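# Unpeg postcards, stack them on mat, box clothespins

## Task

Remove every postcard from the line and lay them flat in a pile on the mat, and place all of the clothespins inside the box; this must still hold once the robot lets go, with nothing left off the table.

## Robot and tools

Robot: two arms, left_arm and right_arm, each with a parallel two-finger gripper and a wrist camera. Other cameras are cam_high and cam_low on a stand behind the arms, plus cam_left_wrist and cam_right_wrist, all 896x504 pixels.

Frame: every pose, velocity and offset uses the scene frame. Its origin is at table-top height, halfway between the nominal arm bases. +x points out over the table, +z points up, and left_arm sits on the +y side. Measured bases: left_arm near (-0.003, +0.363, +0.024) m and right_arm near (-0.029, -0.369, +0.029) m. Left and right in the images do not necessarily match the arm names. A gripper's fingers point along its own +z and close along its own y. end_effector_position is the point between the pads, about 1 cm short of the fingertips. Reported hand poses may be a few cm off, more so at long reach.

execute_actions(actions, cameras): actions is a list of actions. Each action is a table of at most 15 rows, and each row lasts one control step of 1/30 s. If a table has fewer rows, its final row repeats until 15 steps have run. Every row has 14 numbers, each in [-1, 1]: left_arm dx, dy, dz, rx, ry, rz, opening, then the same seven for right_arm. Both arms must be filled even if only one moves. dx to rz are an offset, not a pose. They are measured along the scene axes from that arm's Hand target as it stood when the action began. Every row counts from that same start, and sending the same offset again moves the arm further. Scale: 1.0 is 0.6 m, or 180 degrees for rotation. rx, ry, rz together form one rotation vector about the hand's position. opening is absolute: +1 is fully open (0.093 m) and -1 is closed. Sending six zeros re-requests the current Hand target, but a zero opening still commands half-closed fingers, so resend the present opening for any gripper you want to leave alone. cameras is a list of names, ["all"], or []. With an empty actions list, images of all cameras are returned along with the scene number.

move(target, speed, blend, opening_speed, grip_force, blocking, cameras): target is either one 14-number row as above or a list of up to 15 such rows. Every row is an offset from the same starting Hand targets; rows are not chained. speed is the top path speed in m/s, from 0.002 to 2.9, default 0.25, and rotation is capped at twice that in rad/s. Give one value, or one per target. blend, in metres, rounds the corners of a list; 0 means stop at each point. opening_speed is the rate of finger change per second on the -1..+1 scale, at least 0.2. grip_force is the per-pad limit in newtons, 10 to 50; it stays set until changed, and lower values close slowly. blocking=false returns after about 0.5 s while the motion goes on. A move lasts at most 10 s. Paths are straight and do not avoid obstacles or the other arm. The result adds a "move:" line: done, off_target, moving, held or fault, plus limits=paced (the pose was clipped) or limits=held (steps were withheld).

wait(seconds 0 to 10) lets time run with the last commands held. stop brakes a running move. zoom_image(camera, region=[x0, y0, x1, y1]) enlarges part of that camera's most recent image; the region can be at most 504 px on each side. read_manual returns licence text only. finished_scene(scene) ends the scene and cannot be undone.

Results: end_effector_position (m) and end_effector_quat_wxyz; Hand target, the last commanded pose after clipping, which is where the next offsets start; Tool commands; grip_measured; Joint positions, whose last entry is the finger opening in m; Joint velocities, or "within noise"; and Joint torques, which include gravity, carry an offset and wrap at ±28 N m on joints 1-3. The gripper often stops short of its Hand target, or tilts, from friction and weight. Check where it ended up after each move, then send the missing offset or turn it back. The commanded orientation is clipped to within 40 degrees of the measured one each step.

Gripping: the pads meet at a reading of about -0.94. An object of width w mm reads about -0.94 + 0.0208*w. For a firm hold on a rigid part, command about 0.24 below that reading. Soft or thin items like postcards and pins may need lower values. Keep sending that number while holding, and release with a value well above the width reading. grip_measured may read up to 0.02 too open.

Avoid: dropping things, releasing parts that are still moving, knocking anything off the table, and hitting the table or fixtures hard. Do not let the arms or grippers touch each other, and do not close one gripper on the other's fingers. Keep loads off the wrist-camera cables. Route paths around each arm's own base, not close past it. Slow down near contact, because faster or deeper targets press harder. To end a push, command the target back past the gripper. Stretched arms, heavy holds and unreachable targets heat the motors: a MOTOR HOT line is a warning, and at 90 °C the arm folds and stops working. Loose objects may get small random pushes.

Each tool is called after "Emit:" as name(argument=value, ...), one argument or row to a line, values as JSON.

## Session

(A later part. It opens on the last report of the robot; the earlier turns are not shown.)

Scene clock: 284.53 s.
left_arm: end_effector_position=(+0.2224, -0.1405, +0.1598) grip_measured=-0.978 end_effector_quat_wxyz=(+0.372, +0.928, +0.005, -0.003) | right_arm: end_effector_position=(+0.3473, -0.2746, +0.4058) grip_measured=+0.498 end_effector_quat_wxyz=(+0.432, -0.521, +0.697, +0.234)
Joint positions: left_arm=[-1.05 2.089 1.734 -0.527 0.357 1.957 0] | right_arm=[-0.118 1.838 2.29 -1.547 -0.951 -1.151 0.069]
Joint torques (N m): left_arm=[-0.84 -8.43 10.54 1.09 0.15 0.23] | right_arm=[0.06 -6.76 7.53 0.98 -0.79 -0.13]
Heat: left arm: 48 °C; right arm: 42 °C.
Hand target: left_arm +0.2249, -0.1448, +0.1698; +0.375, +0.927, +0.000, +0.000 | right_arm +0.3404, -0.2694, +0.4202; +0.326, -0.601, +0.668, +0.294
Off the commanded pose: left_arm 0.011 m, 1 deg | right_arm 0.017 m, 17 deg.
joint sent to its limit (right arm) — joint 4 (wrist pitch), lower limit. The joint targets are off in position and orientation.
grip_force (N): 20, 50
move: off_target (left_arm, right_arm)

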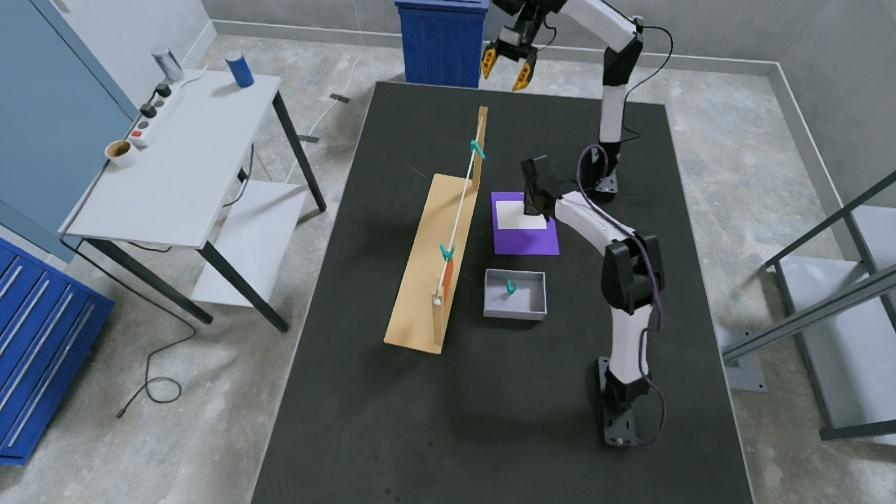

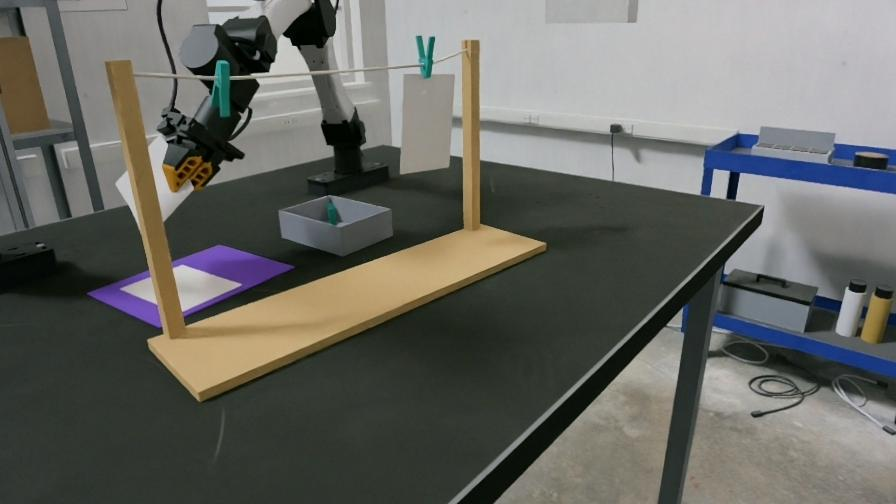

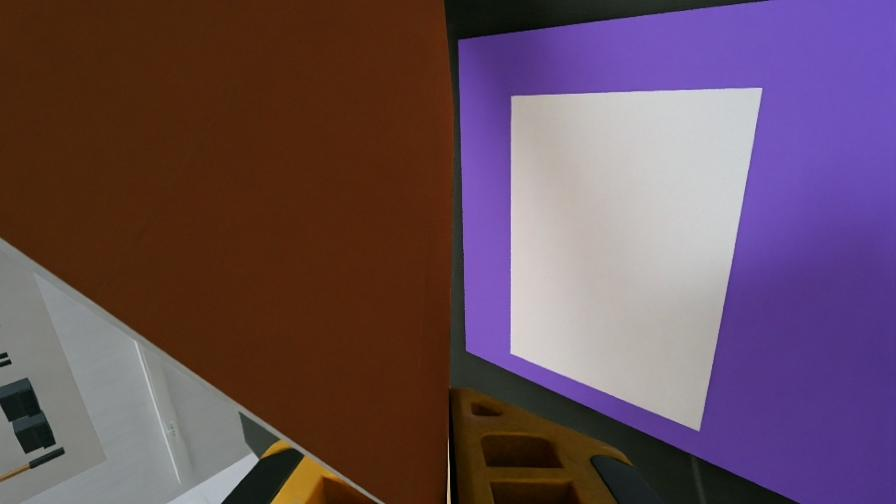

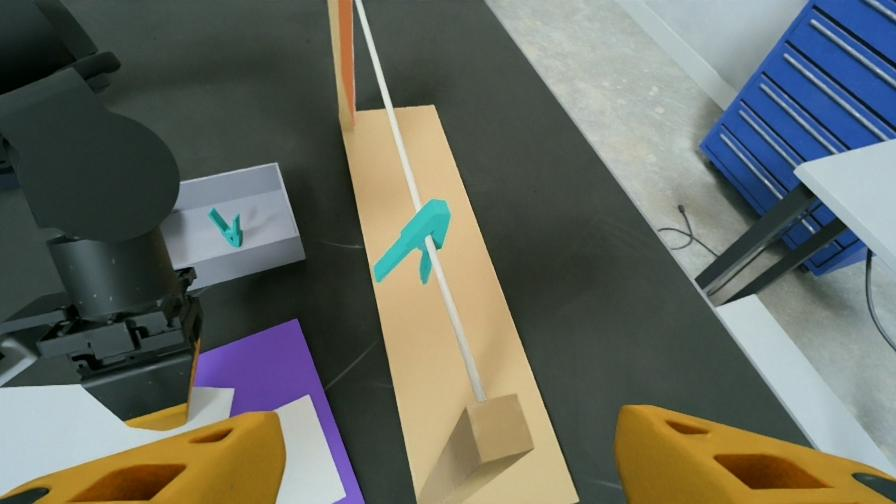

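Emit:
move(
  target=[0.06,-0.005,-0.02,0,-0.1079,0.1043,-1, 0,0,0,0,0,0,0.5],
  speed=0.2,
  cameras=["cam_left_wrist","cam_low","cam_high"],
)

Emit:
zoom_image(
  camera="cam_low",
  region=[80, 120, 320, 320],
)

Emit:
zoom_image(
  camera="cam_high",
  region=[440, 130, 640, 330],
)

Scene clock: 287.37 s.
left_arm: end_effector_position=(+0.2584, -0.1409, +0.1405) grip_measured=-0.978 end_effector_quat_wxyz=(+0.331, +0.917, +0.079, +0.209) | right_arm: end_effector_position=(+0.3473, -0.2746, +0.4058) grip_measured=+0.498 end_effector_quat_wxyz=(+0.432, -0.521, +0.697, +0.234)
Joint positions: left_arm=[-1.145 2.089 1.616 -0.306 -0.156 1.896 0] | right_arm=[-0.118 1.838 2.29 -1.547 -0.951 -1.151 0.069]
Joint torques (N m): left_arm=[-0.91 -11.12 5.5 2.19 -0.12 -0.09] | right_arm=[0.06 -6.8 7.51 0.97 -0.79 -0.13]
Heat: left arm: 48 °C; right arm: 42 °C.
Hand target: left_arm +0.2609, -0.1478, +0.1578; +0.364, +0.902, +0.087, +0.216 | right_arm +0.3404, -0.2694, +0.4202; +0.326, -0.601, +0.668, +0.294
Off the commanded pose: left_arm 0.019 m, 4 deg | right_arm 0.017 m, 17 deg.
joint sent to its limit (right arm) — joint 4 (wrist pitch), lower limit. The joint targets are off in position and orientation.
grip_force (N): 20, 50
move: off_target (left_arm, right_arm)
Images, in order (width x height): cam_high 896x504, cam_low 896x504, cam_left_wrist 896x504.

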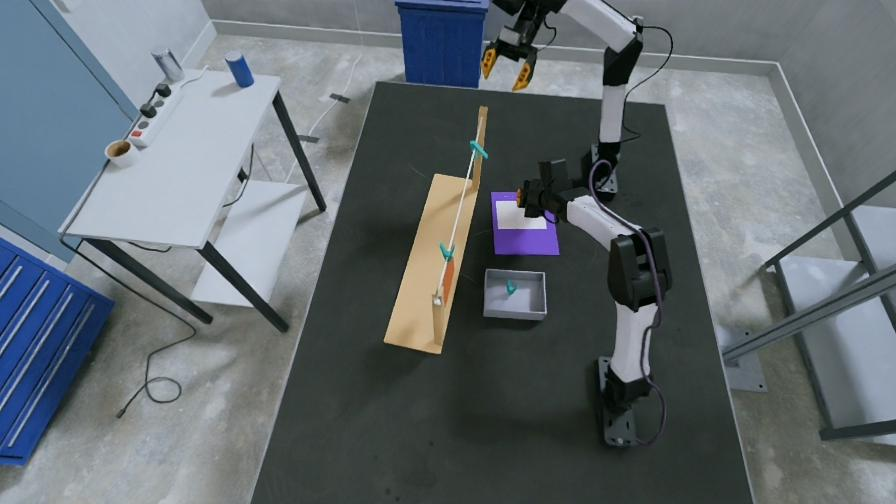

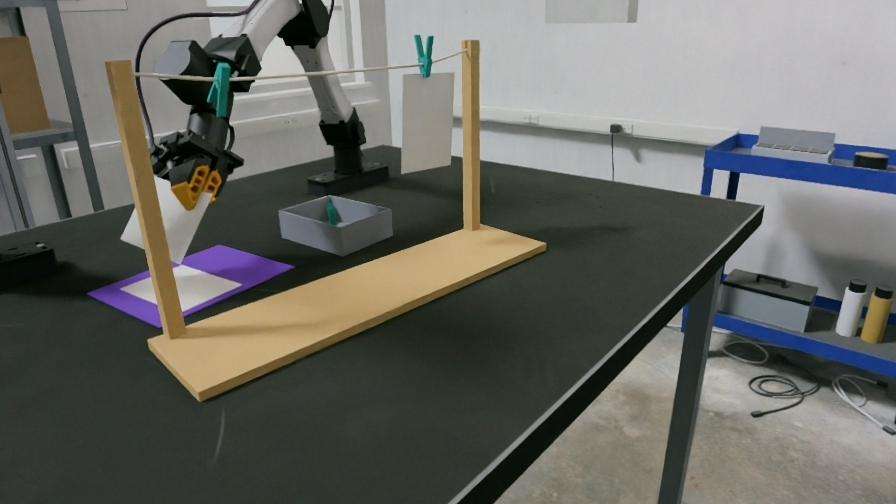

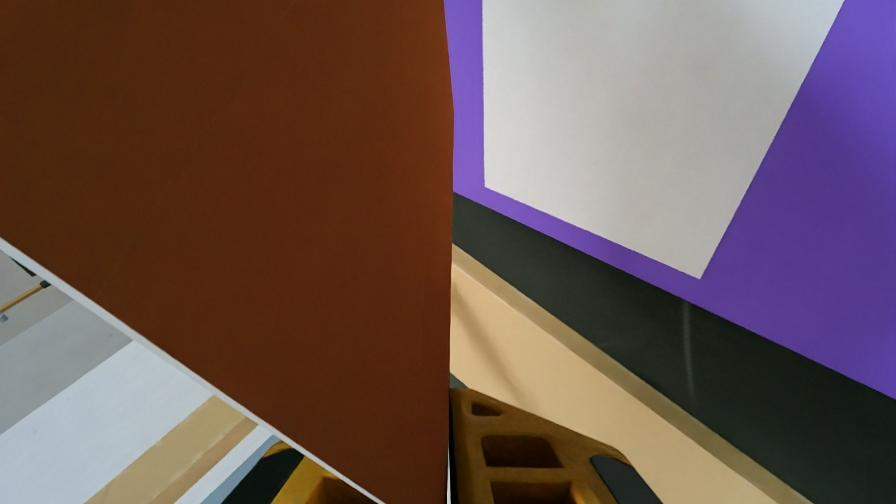

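Scaled by 2.100 from the camera's 896x504 image, which has a finer 1280x720 frame.

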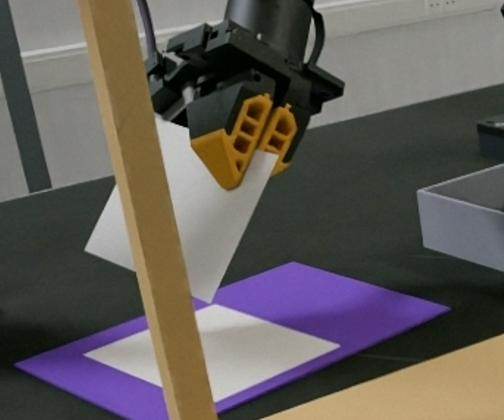

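Scaled by 2.520 from the camera's 896x504 image, which has a finer 1280x720 frame.

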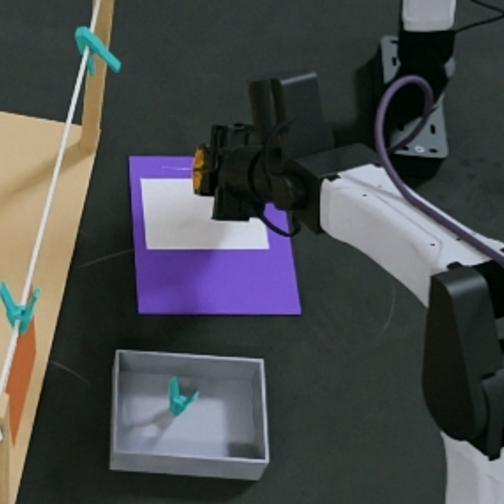

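Emit:
move(
  target=[0.0,-0.008,-0.1,0,0,0,-1, 0,0,0,0,0,0,0.5],
  speed=0.15,
  cameras=["cam_low","cam_high"],
)

Emit:
zoom_image(
  camera="cam_low",
  region=[80, 120, 320, 320],
)

Emit:
zoom_image(
  camera="cam_high",
  region=[440, 130, 640, 330],
)

Scene clock: 289.13 s.
left_arm: end_effector_position=(+0.2601, -0.1427, +0.0907) grip_measured=-0.978 end_effector_quat_wxyz=(+0.337, +0.914, +0.081, +0.213) | right_arm: end_effector_position=(+0.3473, -0.2746, +0.4058) grip_measured=+0.498 end_effector_quat_wxyz=(+0.432, -0.521, +0.697, +0.234)
Joint positions: left_arm=[-1.145 2.153 1.498 -0.108 -0.16 1.894 0] | right_arm=[-0.118 1.838 2.29 -1.547 -0.951 -1.151 0.069]
Joint torques (N m): left_arm=[-0.94 -9.21 5.82 2.21 -0.12 -0.09] | right_arm=[0.01 -6.75 7.5 0.97 -0.8 -0.13]
Heat: left arm: 48 °C; right arm: 42 °C.
Hand target: left_arm +0.2609, -0.1526, +0.0978; +0.364, +0.902, +0.087, +0.216 | right_arm +0.3404, -0.2694, +0.4202; +0.326, -0.601, +0.668, +0.294
Off the commanded pose: left_arm 0.012 m, 4 deg | right_arm 0.017 m, 17 deg.
joint sent to its limit (right arm) — joint 4 (wrist pitch), lower limit. The joint targets are off in position and orientation.
grip_force (N): 20, 50
move: off_target (left_arm, right_arm)
Images, in order (width x height): cam_high 896x504, cam_low 896x504.

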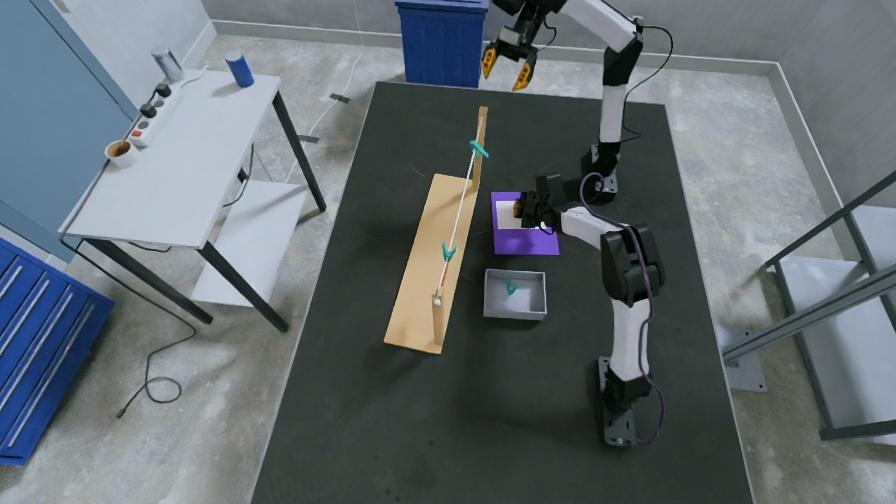

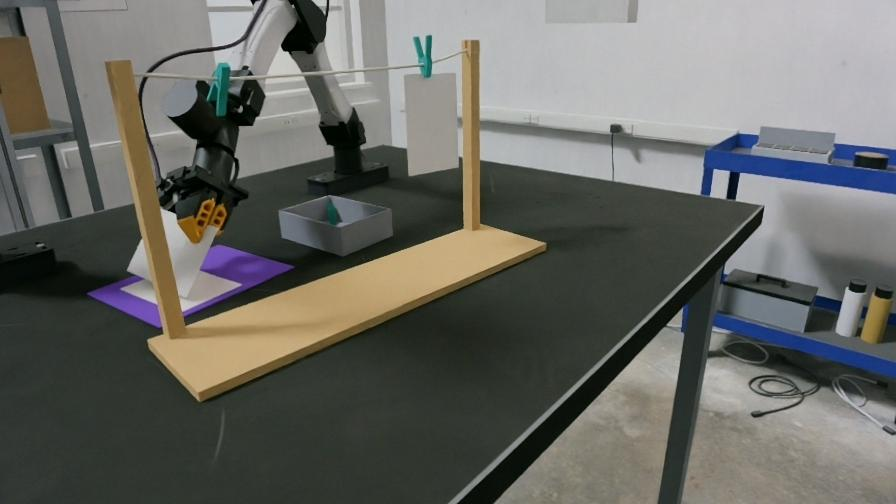

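Scaled by 2.100 from the camera's 896x504 image, which has a finer 1280x720 frame.

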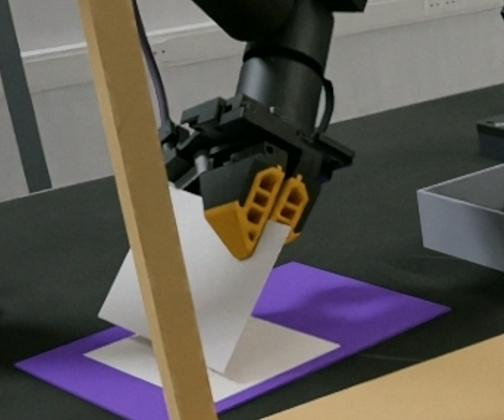

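Scaled by 2.520 from the camera's 896x504 image, which has a finer 1280x720 frame.

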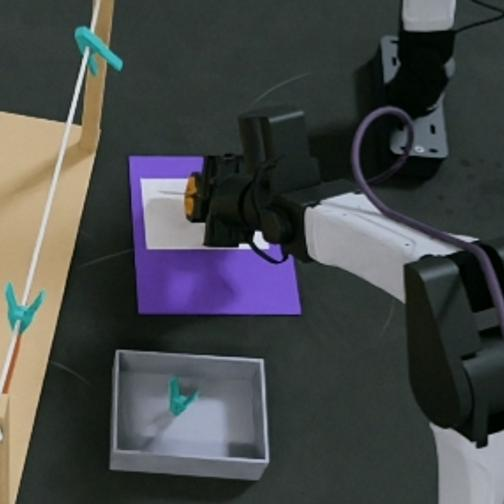

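Emit:
move(
  target=[0.0,0.0,-0.025,0,0,0,-1, 0,0,0,0,0,0,0.5],
  speed=0.08,
  cameras=["cam_low"],
)

Emit:
zoom_image(
  camera="cam_low",
  region=[80, 120, 320, 320],
)

Scene clock: 290.40 s.
left_arm: end_effector_position=(+0.2611, -0.1450, +0.0829) grip_measured=-0.978 end_effector_quat_wxyz=(+0.344, +0.910, +0.082, +0.215) | right_arm: end_effector_position=(+0.3473, -0.2746, +0.4058) grip_measured=+0.498 end_effector_quat_wxyz=(+0.432, -0.521, +0.697, +0.234)
Joint positions: left_arm=[-1.145 2.17 1.48 -0.058 -0.16 1.892 0] | right_arm=[-0.118 1.838 2.29 -1.547 -0.951 -1.151 0.069]
Joint torques (N m): left_arm=[-0.96 -8.64 5.2 2.23 -0.1 -0.09] | right_arm=[0.02 -6.78 7.47 0.98 -0.79 -0.13]
Heat: left arm: 48 °C; right arm: 42 °C.
Hand target: left_arm +0.2609, -0.1526, +0.0828; +0.364, +0.902, +0.087, +0.216 | right_arm +0.3404, -0.2694, +0.4202; +0.326, -0.601, +0.668, +0.294
Off the commanded pose: left_arm 0.008 m, 3 deg | right_arm 0.017 m, 17 deg.
joint sent to its limit (right arm) — joint 4 (wrist pitch), lower limit. The joint targets are off in position and orientation.
grip_force (N): 20, 50
move: off_target (left_arm, right_arm)
Images, in order (width x height): cam_low 896x504.

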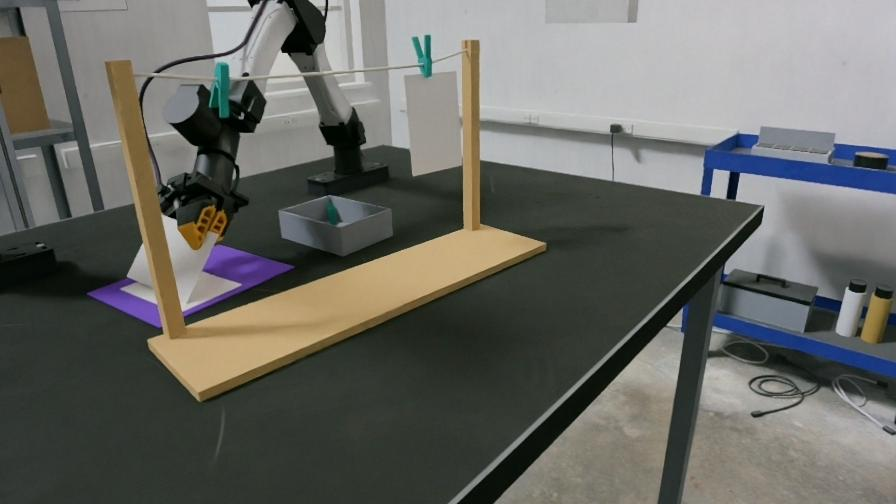

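Scaled by 2.100 from the camera's 896x504 image, which has a finer 1280x720 frame.

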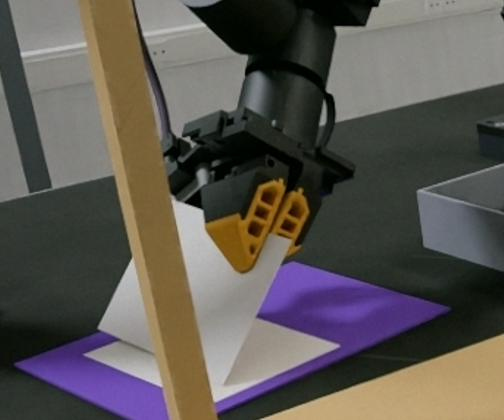

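Emit:
move(
  target=[
    [0.0,0.0,0.03,0,0,0,-1, 0,0,0,0,0,0,0.5],
    [0.023,-0.033,0.02,0,0,0,-1, 0,0,0,0,0,0,0.5],
    [0.023,-0.033,-0.012,0,0,0,-1, 0,0,0,0,0,0,0.5],
  ],
  speed=0.1,
  blend=0.005,
  cameras=["cam_low","cam_high"],
)

Emit:
zoom_image(
  camera="cam_low",
  region=[80, 120, 320, 320],
)

Emit:
zoom_image(
  camera="cam_high",
  region=[440, 130, 640, 330],
)

Scene clock: 291.87 s.
left_arm: end_effector_position=(+0.2711, -0.1666, +0.0790) grip_measured=-0.978 end_effector_quat_wxyz=(+0.361, +0.902, +0.088, +0.219) | right_arm: end_effector_position=(+0.3473, -0.2746, +0.4058) grip_measured=+0.498 end_effector_quat_wxyz=(+0.432, -0.521, +0.697, +0.234)
Joint positions: left_arm=[-1.145 2.25 1.569 -0.03 -0.16 1.882 0] | right_arm=[-0.118 1.838 2.29 -1.547 -0.951 -1.151 0.069]
Joint torques (N m): left_arm=[-0.17 -7.94 8.32 1.74 -0.03 0.02] | right_arm=[0.06 -6.79 7.6 0.96 -0.79 -0.13]
Heat: left arm: 48 °C; right arm: 42 °C.
Hand target: left_arm +0.2747, -0.1724, +0.0756; +0.364, +0.902, +0.087, +0.216 | right_arm +0.3404, -0.2694, +0.4202; +0.326, -0.601, +0.668, +0.294
Off the commanded pose: left_arm 0.008 m, 0 deg | right_arm 0.017 m, 17 deg.
joint sent to its limit (right arm) — joint 4 (wrist pitch), lower limit. The joint targets are off in position and orientation.
grip_force (N): 20, 50
move: off_target (right_arm)
Images, in order (width x height): cam_high 896x504, cam_low 896x504.

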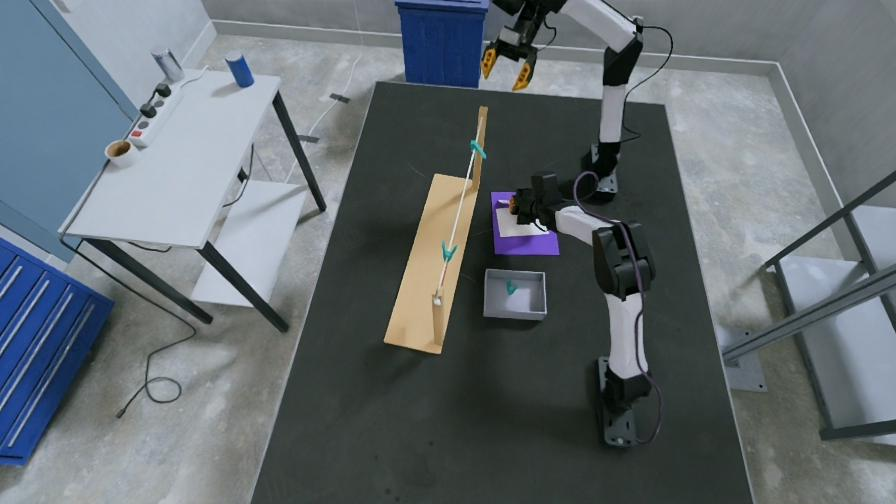

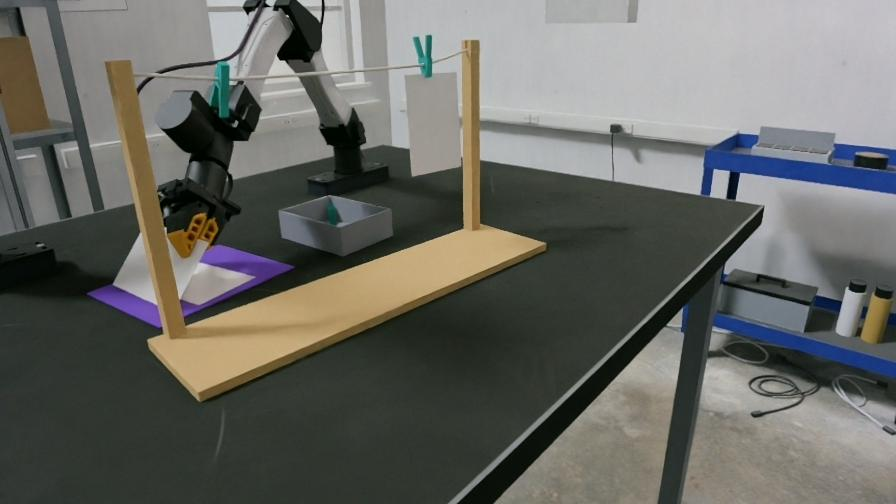

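Scaled by 2.100 from the camera's 896x504 image, which has a finer 1280x720 frame.

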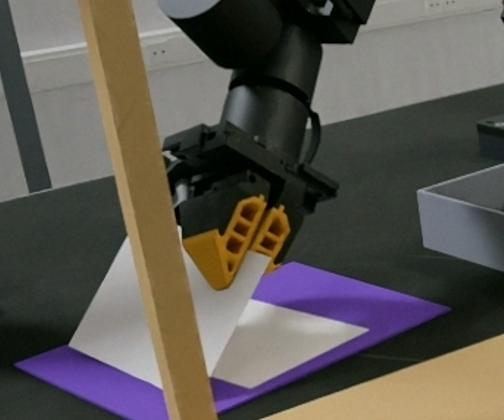

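Scaled by 2.520 from the camera's 896x504 image, which has a finer 1280x720 frame.

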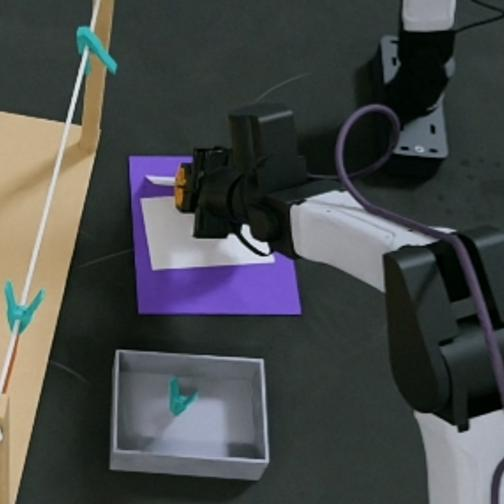

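Emit:
move(
  target=[
    [0.0,0.0,0.06,0,0,0,-1, 0,0,0,0,0,0,0.5],
    [0.018,0.04,0.06,0,0,0,-1, 0,0,0,0,0,0,0.5],
    [0.018,0.04,0.01,0,0,0,-1, 0,0,0,0,0,0,0.5],
  ],
  speed=0.1,
  blend=0.005,
  cameras=["cam_low","cam_high"],
)

Emit:
zoom_image(
  camera="cam_low",
  region=[80, 120, 320, 320],
)

Emit:
zoom_image(
  camera="cam_high",
  region=[440, 130, 640, 330],
)

Scene clock: 293.77 s.
left_arm: end_effector_position=(+0.2910, -0.1473, +0.0794) grip_measured=-0.978 end_effector_quat_wxyz=(+0.358, +0.902, +0.102, +0.220) | right_arm: end_effector_position=(+0.3473, -0.2746, +0.4058) grip_measured=+0.498 end_effector_quat_wxyz=(+0.432, -0.521, +0.697, +0.234)
Joint positions: left_arm=[-1.094 2.222 1.526 -0.016 -0.139 1.891 0] | right_arm=[-0.118 1.838 2.29 -1.547 -0.951 -1.151 0.069]
Joint torques (N m): left_arm=[-0.27 -11 4.62 1.86 0.1 0.23] | right_arm=[0.05 -6.72 7.54 0.96 -0.78 -0.14]
Heat: left arm: 48 °C; right arm: 42 °C.
Hand target: left_arm +0.2855, -0.1484, +0.0816; +0.364, +0.902, +0.087, +0.216 | right_arm +0.3404, -0.2694, +0.4202; +0.326, -0.601, +0.668, +0.294
Off the commanded pose: left_arm 0.006 m, 2 deg | right_arm 0.017 m, 17 deg.
joint sent to its limit (right arm) — joint 4 (wrist pitch), lower limit. The joint targets are off in position and orientation.
grip_force (N): 20, 50
move: off_target (right_arm)
Images, in order (width x height): cam_high 896x504, cam_low 896x504.

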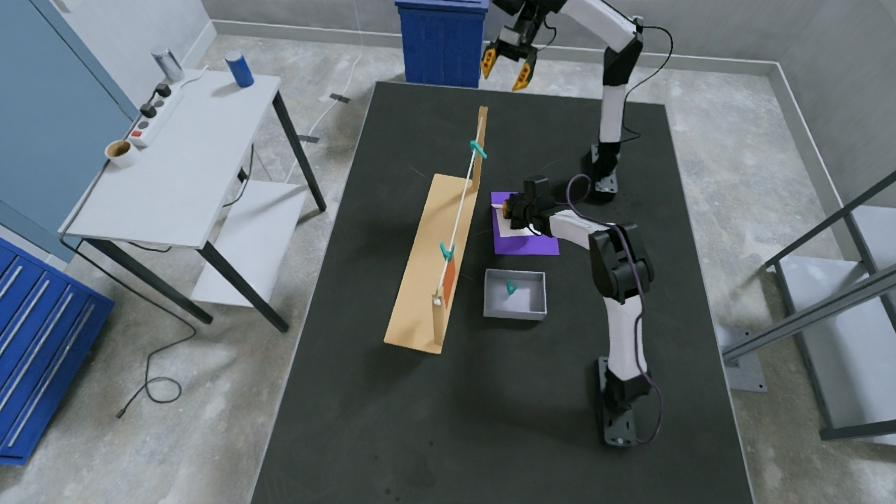

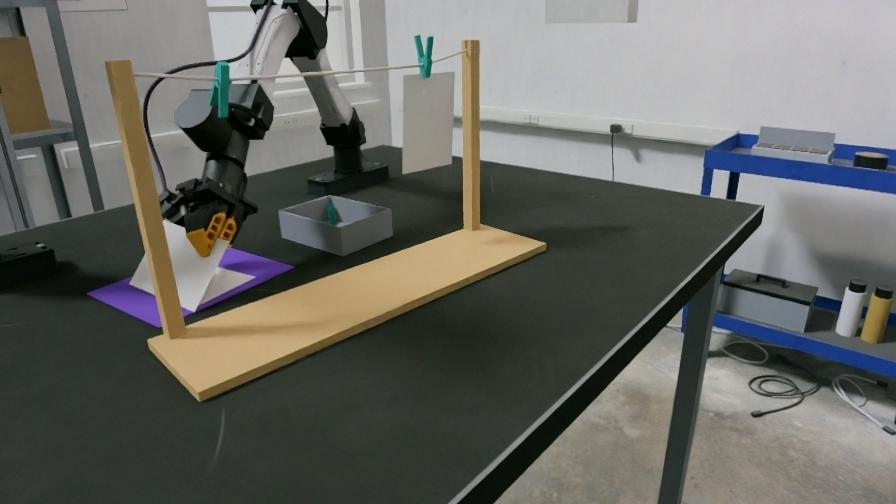

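Scaled by 2.100 from the camera's 896x504 image, which has a finer 1280x720 frame.

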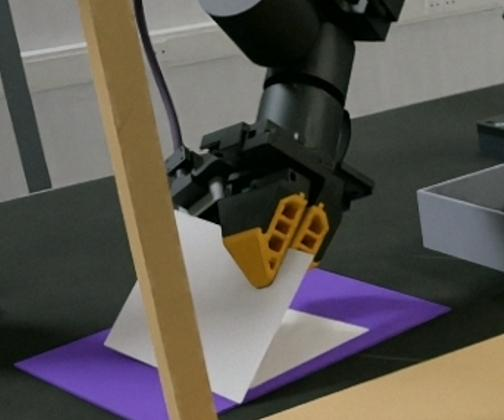

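Scaled by 2.520 from the camera's 896x504 image, which has a finer 1280x720 frame.

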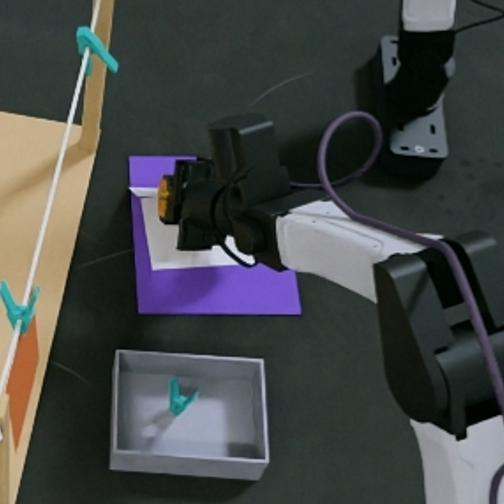

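Emit:
move(
  target=[
    [0.0,0.0,0.03,0,0,0,-1, 0,0,0,0,0,0,0.5],
    [-0.038,0.02,0.03,0,0,0,-1, 0,0,0,0,0,0,0.5],
    [-0.038,0.02,0.00,0,0,0,-1, 0,0,0,0,0,0,0.5],
  ],
  speed=0.1,
  blend=0.005,
  cameras=["cam_low","cam_high"],
)

Emit:
zoom_image(
  camera="cam_low",
  region=[80, 120, 320, 320],
)

Emit:
zoom_image(
  camera="cam_high",
  region=[440, 130, 640, 330],
)

Scene clock: 295.30 s.
left_arm: end_effector_position=(+0.2704, -0.1360, +0.0786) grip_measured=-0.978 end_effector_quat_wxyz=(+0.359, +0.902, +0.093, +0.220) | right_arm: end_effector_position=(+0.3473, -0.2746, +0.4058) grip_measured=+0.498 end_effector_quat_wxyz=(+0.432, -0.521, +0.697, +0.234)
Joint positions: left_arm=[-1.12 2.156 1.409 0.036 -0.15 1.891 0] | right_arm=[-0.118 1.838 2.29 -1.547 -0.951 -1.151 0.069]
Joint torques (N m): left_arm=[-0.95 -10.77 4.4 1.78 -0.06 -0.03] | right_arm=[0.03 -6.75 7.5 0.97 -0.79 -0.14]
Heat: left arm: 48 °C; right arm: 42 °C.
Hand target: left_arm +0.2627, -0.1364, +0.0816; +0.364, +0.902, +0.087, +0.216 | right_arm +0.3404, -0.2694, +0.4202; +0.326, -0.601, +0.668, +0.294
Off the commanded pose: left_arm 0.008 m, 1 deg | right_arm 0.017 m, 17 deg.
joint sent to its limit (right arm) — joint 4 (wrist pitch), lower limit. The joint targets are off in position and orientation.
grip_force (N): 20, 50
move: off_target (right_arm)
Images, in order (width x height): cam_high 896x504, cam_low 896x504.

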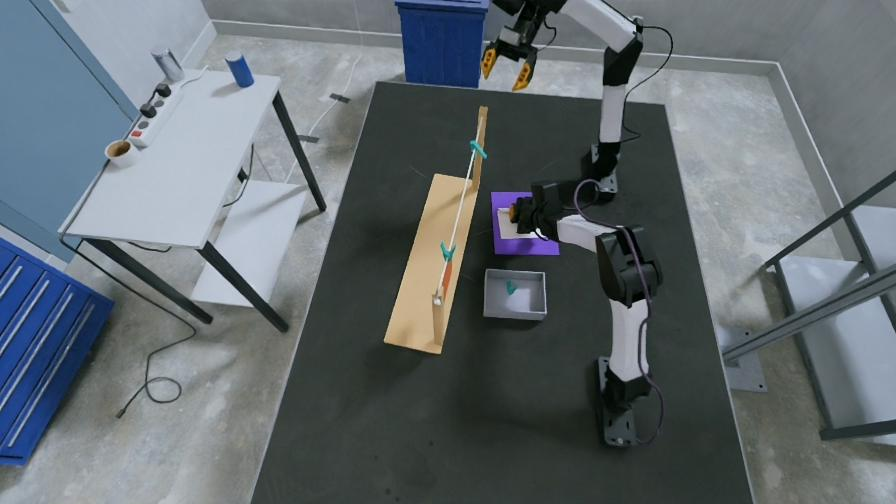

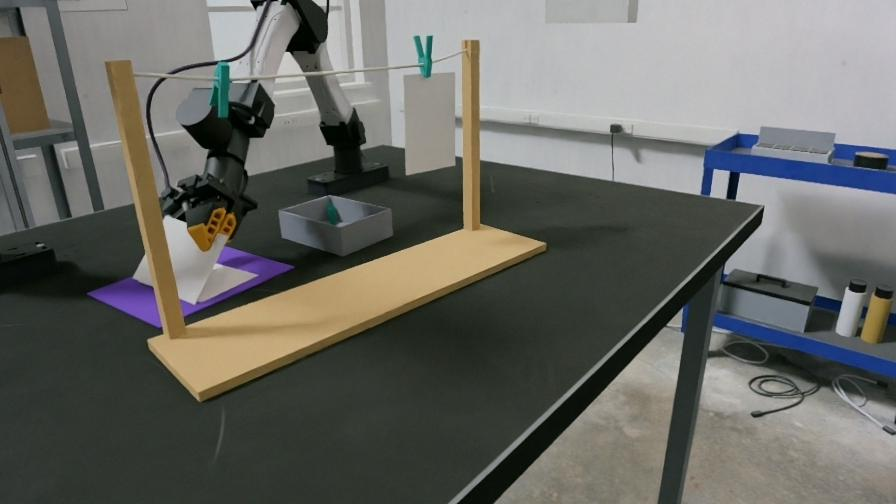

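Scaled by 2.100 from the camera's 896x504 image, which has a finer 1280x720 frame.

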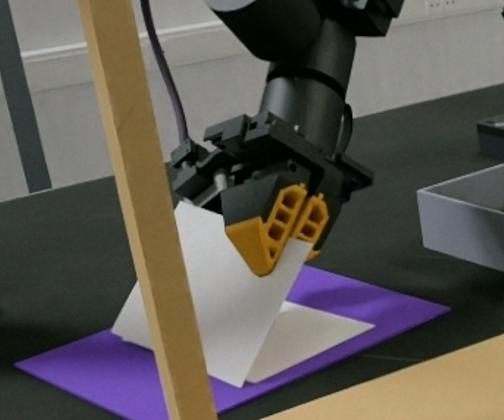

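Scaled by 2.520 from the camera's 896x504 image, which has a finer 1280x720 frame.

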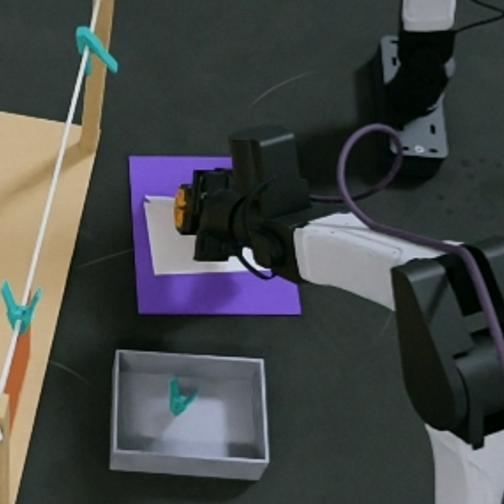

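Emit:
move(
  target=[
    [0.0,0.0,0.008,0,0,0,-1, 0,0,0,0,0,0,0.5],
    [0.0,0.0,0.008,0,0,0,-0.4, 0,0,0,0,0,0,0.5],
    [-0.062,0.084,0.09,0,0,0,-0.4, 0,0,0,0,0,0,0.5],
  ],
  speed=[0.05,0.05,0.35],
  opening_speed=0.5,
  cameras=["cam_low","cam_high","cam_left_wrist"],
)

Emit:
zoom_image(
  camera="cam_low",
  region=[80, 120, 320, 320],
)

Emit:
zoom_image(
  camera="cam_high",
  region=[440, 130, 640, 330],
)

Scene clock: 299.83 s.
left_arm: end_effector_position=(+0.2292, -0.0938, +0.1329) grip_measured=-0.402 end_effector_quat_wxyz=(+0.370, +0.898, +0.080, +0.224) | right_arm: end_effector_position=(+0.3473, -0.2746, +0.4058) grip_measured=+0.498 end_effector_quat_wxyz=(+0.432, -0.521, +0.697, +0.234)
Joint positions: left_arm=[-1.163 1.868 1.197 -0.018 -0.171 1.888 0.026] | right_arm=[-0.118 1.838 2.29 -1.547 -0.951 -1.151 0.069]
Joint torques (N m): left_arm=[-0.65 -9.84 5.39 1.37 -0.11 -0.11] | right_arm=[0.09 -6.79 7.5 0.98 -0.8 -0.15]
Heat: left arm: 48 °C; right arm: 42 °C.
Hand target: left_arm +0.2255, -0.0860, +0.1356; +0.364, +0.902, +0.087, +0.216 | right_arm +0.3404, -0.2694, +0.4202; +0.326, -0.601, +0.668, +0.294
Off the commanded pose: left_arm 0.009 m, 1 deg | right_arm 0.017 m, 17 deg.
joint sent to its limit (right arm) — joint 4 (wrist pitch), lower limit. The joint targets are off in position and orientation.
grip_force (N): 20, 50
move: off_target (right_arm); target 2's new opening was sent with left_arm's hand 0.011 m and 1 deg from that target
Images, in order (width x height): cam_high 896x504, cam_low 896x504, cam_left_wrist 896x504.

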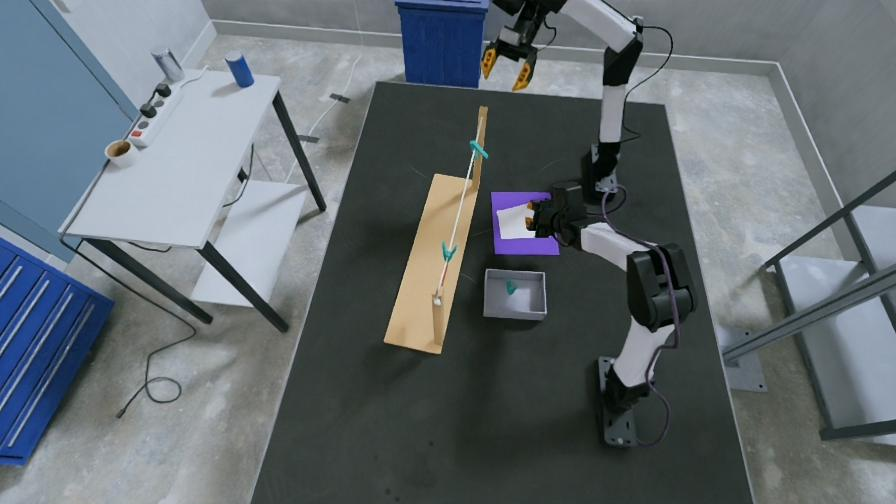

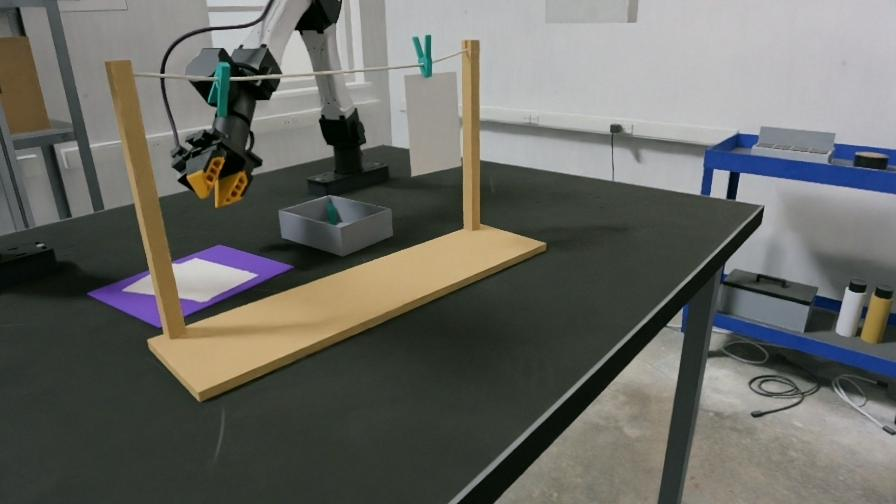

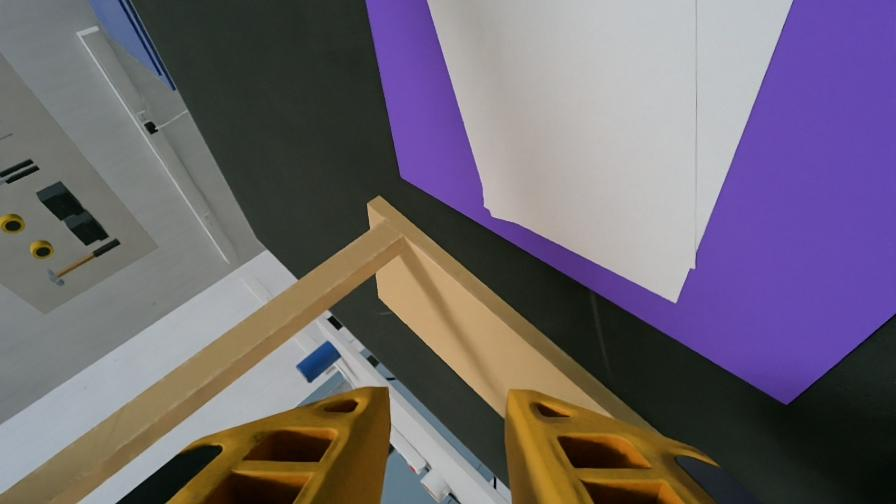

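Scaled by 2.100 from the camera's 896x504 image, which has a finer 1280x720 frame.

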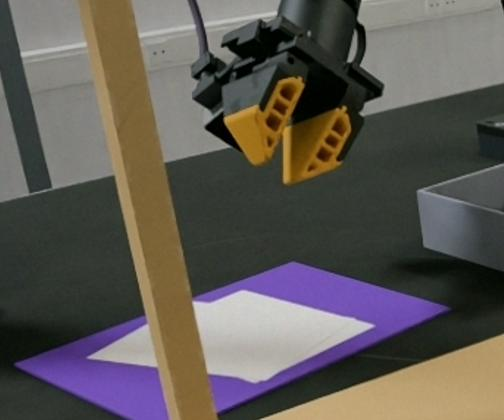

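Scaled by 2.520 from the camera's 896x504 image, which has a finer 1280x720 frame.

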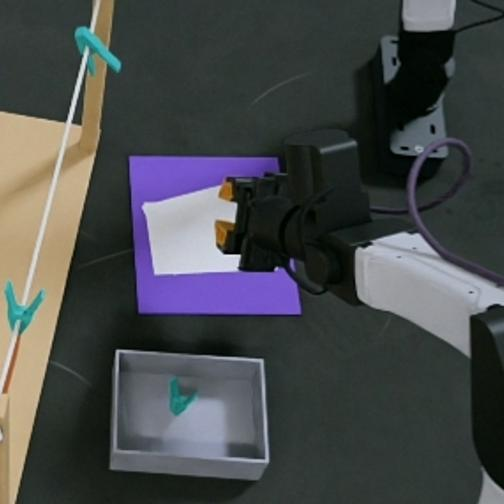

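Emit:
move(
  target=[
    [-0.03,0.1,0.2,0,0,0,-0.4, 0,0,0,0,0,0,0.5],
    [-0.04,0.48,0.37,-0.3525,0.4626,0.2019,-0.4, 0,0,0,0,0,0,0.5],
  ],
  speed=0.3,
  blend=0.03,
  cameras=["cam_low","cam_high","cam_right_wrist","cam_left_wrist"],
)

Emit:
zoom_image(
  camera="cam_low",
  region=[100, 10, 350, 240],
)

Emit:
zoom_image(
  camera="cam_right_wrist",
  region=[330, 130, 580, 430],
)

Emit:
zoom_image(
  camera="cam_high",
  region=[440, 130, 640, 330],
)

Scene clock: 305.10 s.
left_arm: end_effector_position=(+0.2103, +0.2031, +0.3602) grip_measured=-0.402 end_effector_quat_wxyz=(+0.528, +0.450, +0.622, -0.363) | right_arm: end_effector_position=(+0.3473, -0.2746, +0.4058) grip_measured=+0.498 end_effector_quat_wxyz=(+0.432, -0.521, +0.697, +0.234)
Joint positions: left_arm=[-0.033 0.884 0.973 -0.556 1.162 0.458 0.026] | right_arm=[-0.118 1.838 2.29 -1.547 -0.951 -1.151 0.069]
Joint torques (N m): left_arm=[0.18 -1.73 5.35 1.31 0.53 0] | right_arm=[0.08 -6.78 7.47 0.97 -0.78 -0.15]
Heat: left arm: 47 °C; right arm: 42 °C.
Hand target: left_arm +0.2015, +0.2020, +0.3576; +0.519, +0.451, +0.620, -0.378 | right_arm +0.3404, -0.2694, +0.4202; +0.326, -0.601, +0.668, +0.294
Off the commanded pose: left_arm 0.009 m, 2 deg | right_arm 0.017 m, 17 deg.
joint sent to its limit (right arm) — joint 4 (wrist pitch), lower limit. The joint targets are off in position and orientation.
grip_force (N): 20, 50
move: off_target (right_arm)

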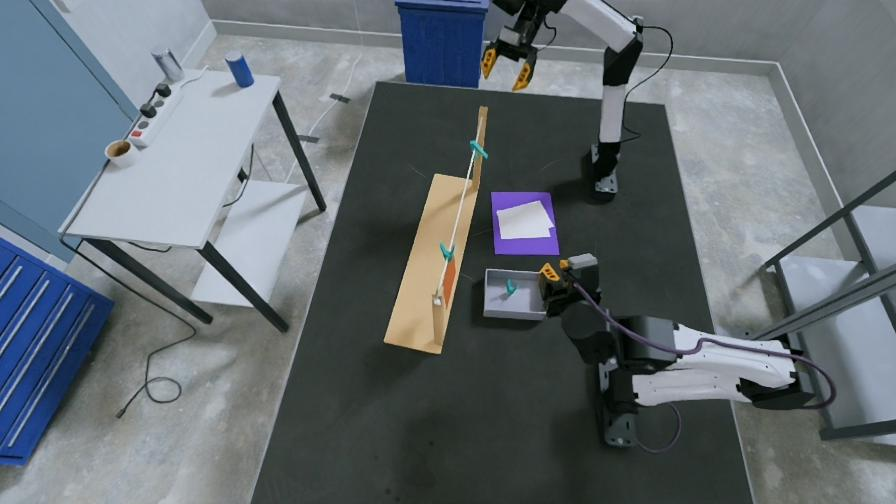

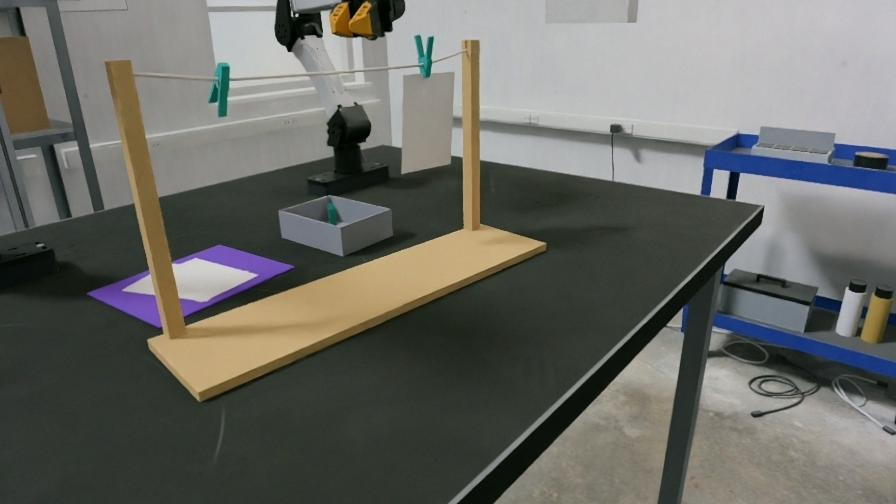

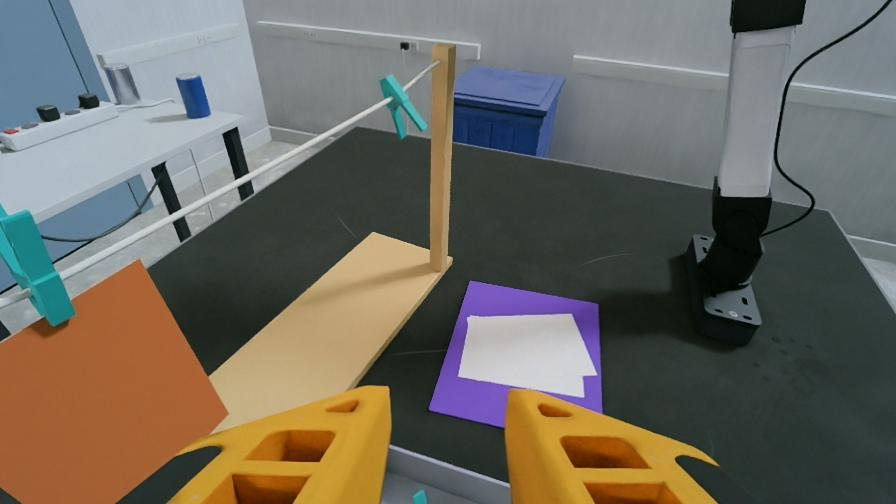

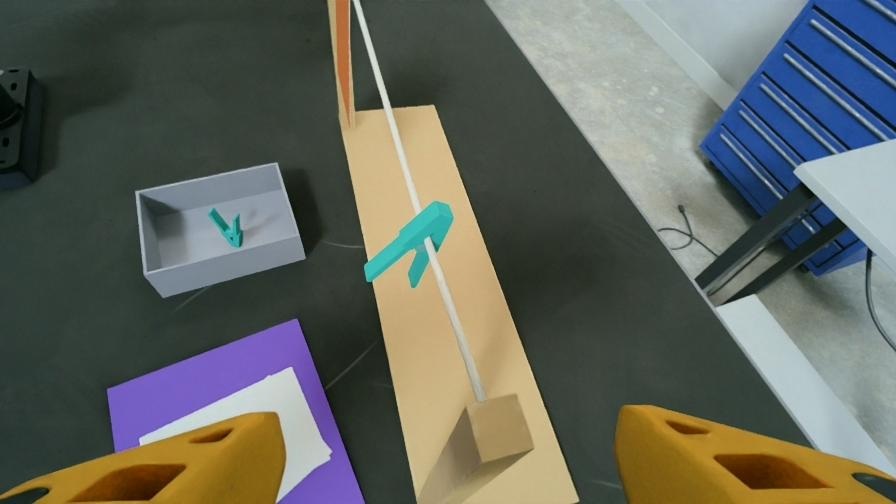

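Scaled by 2.016 from the camera's 896x504 image, which has a finer 1280x720 frame.

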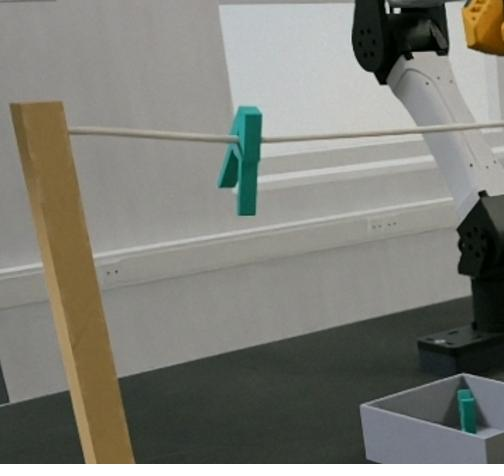

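Scaled by 1.680 from the camera's 896x504 image, which has a finer 1280x720 frame.

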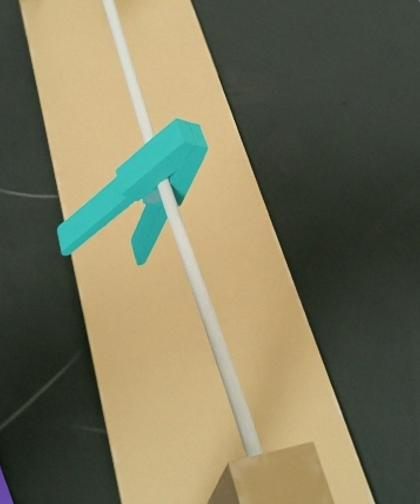

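Scaled by 2.520 from the camera's 896x504 image, which has a finer 1280x720 frame.

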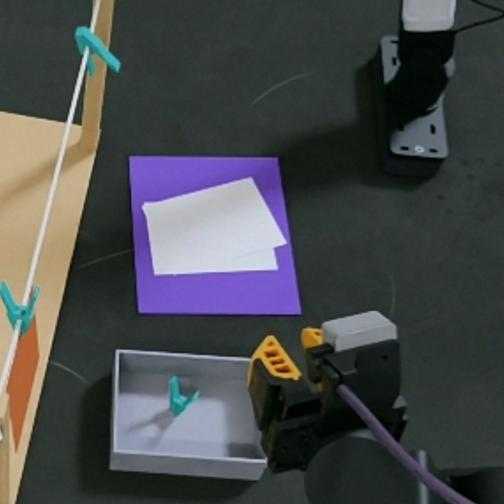

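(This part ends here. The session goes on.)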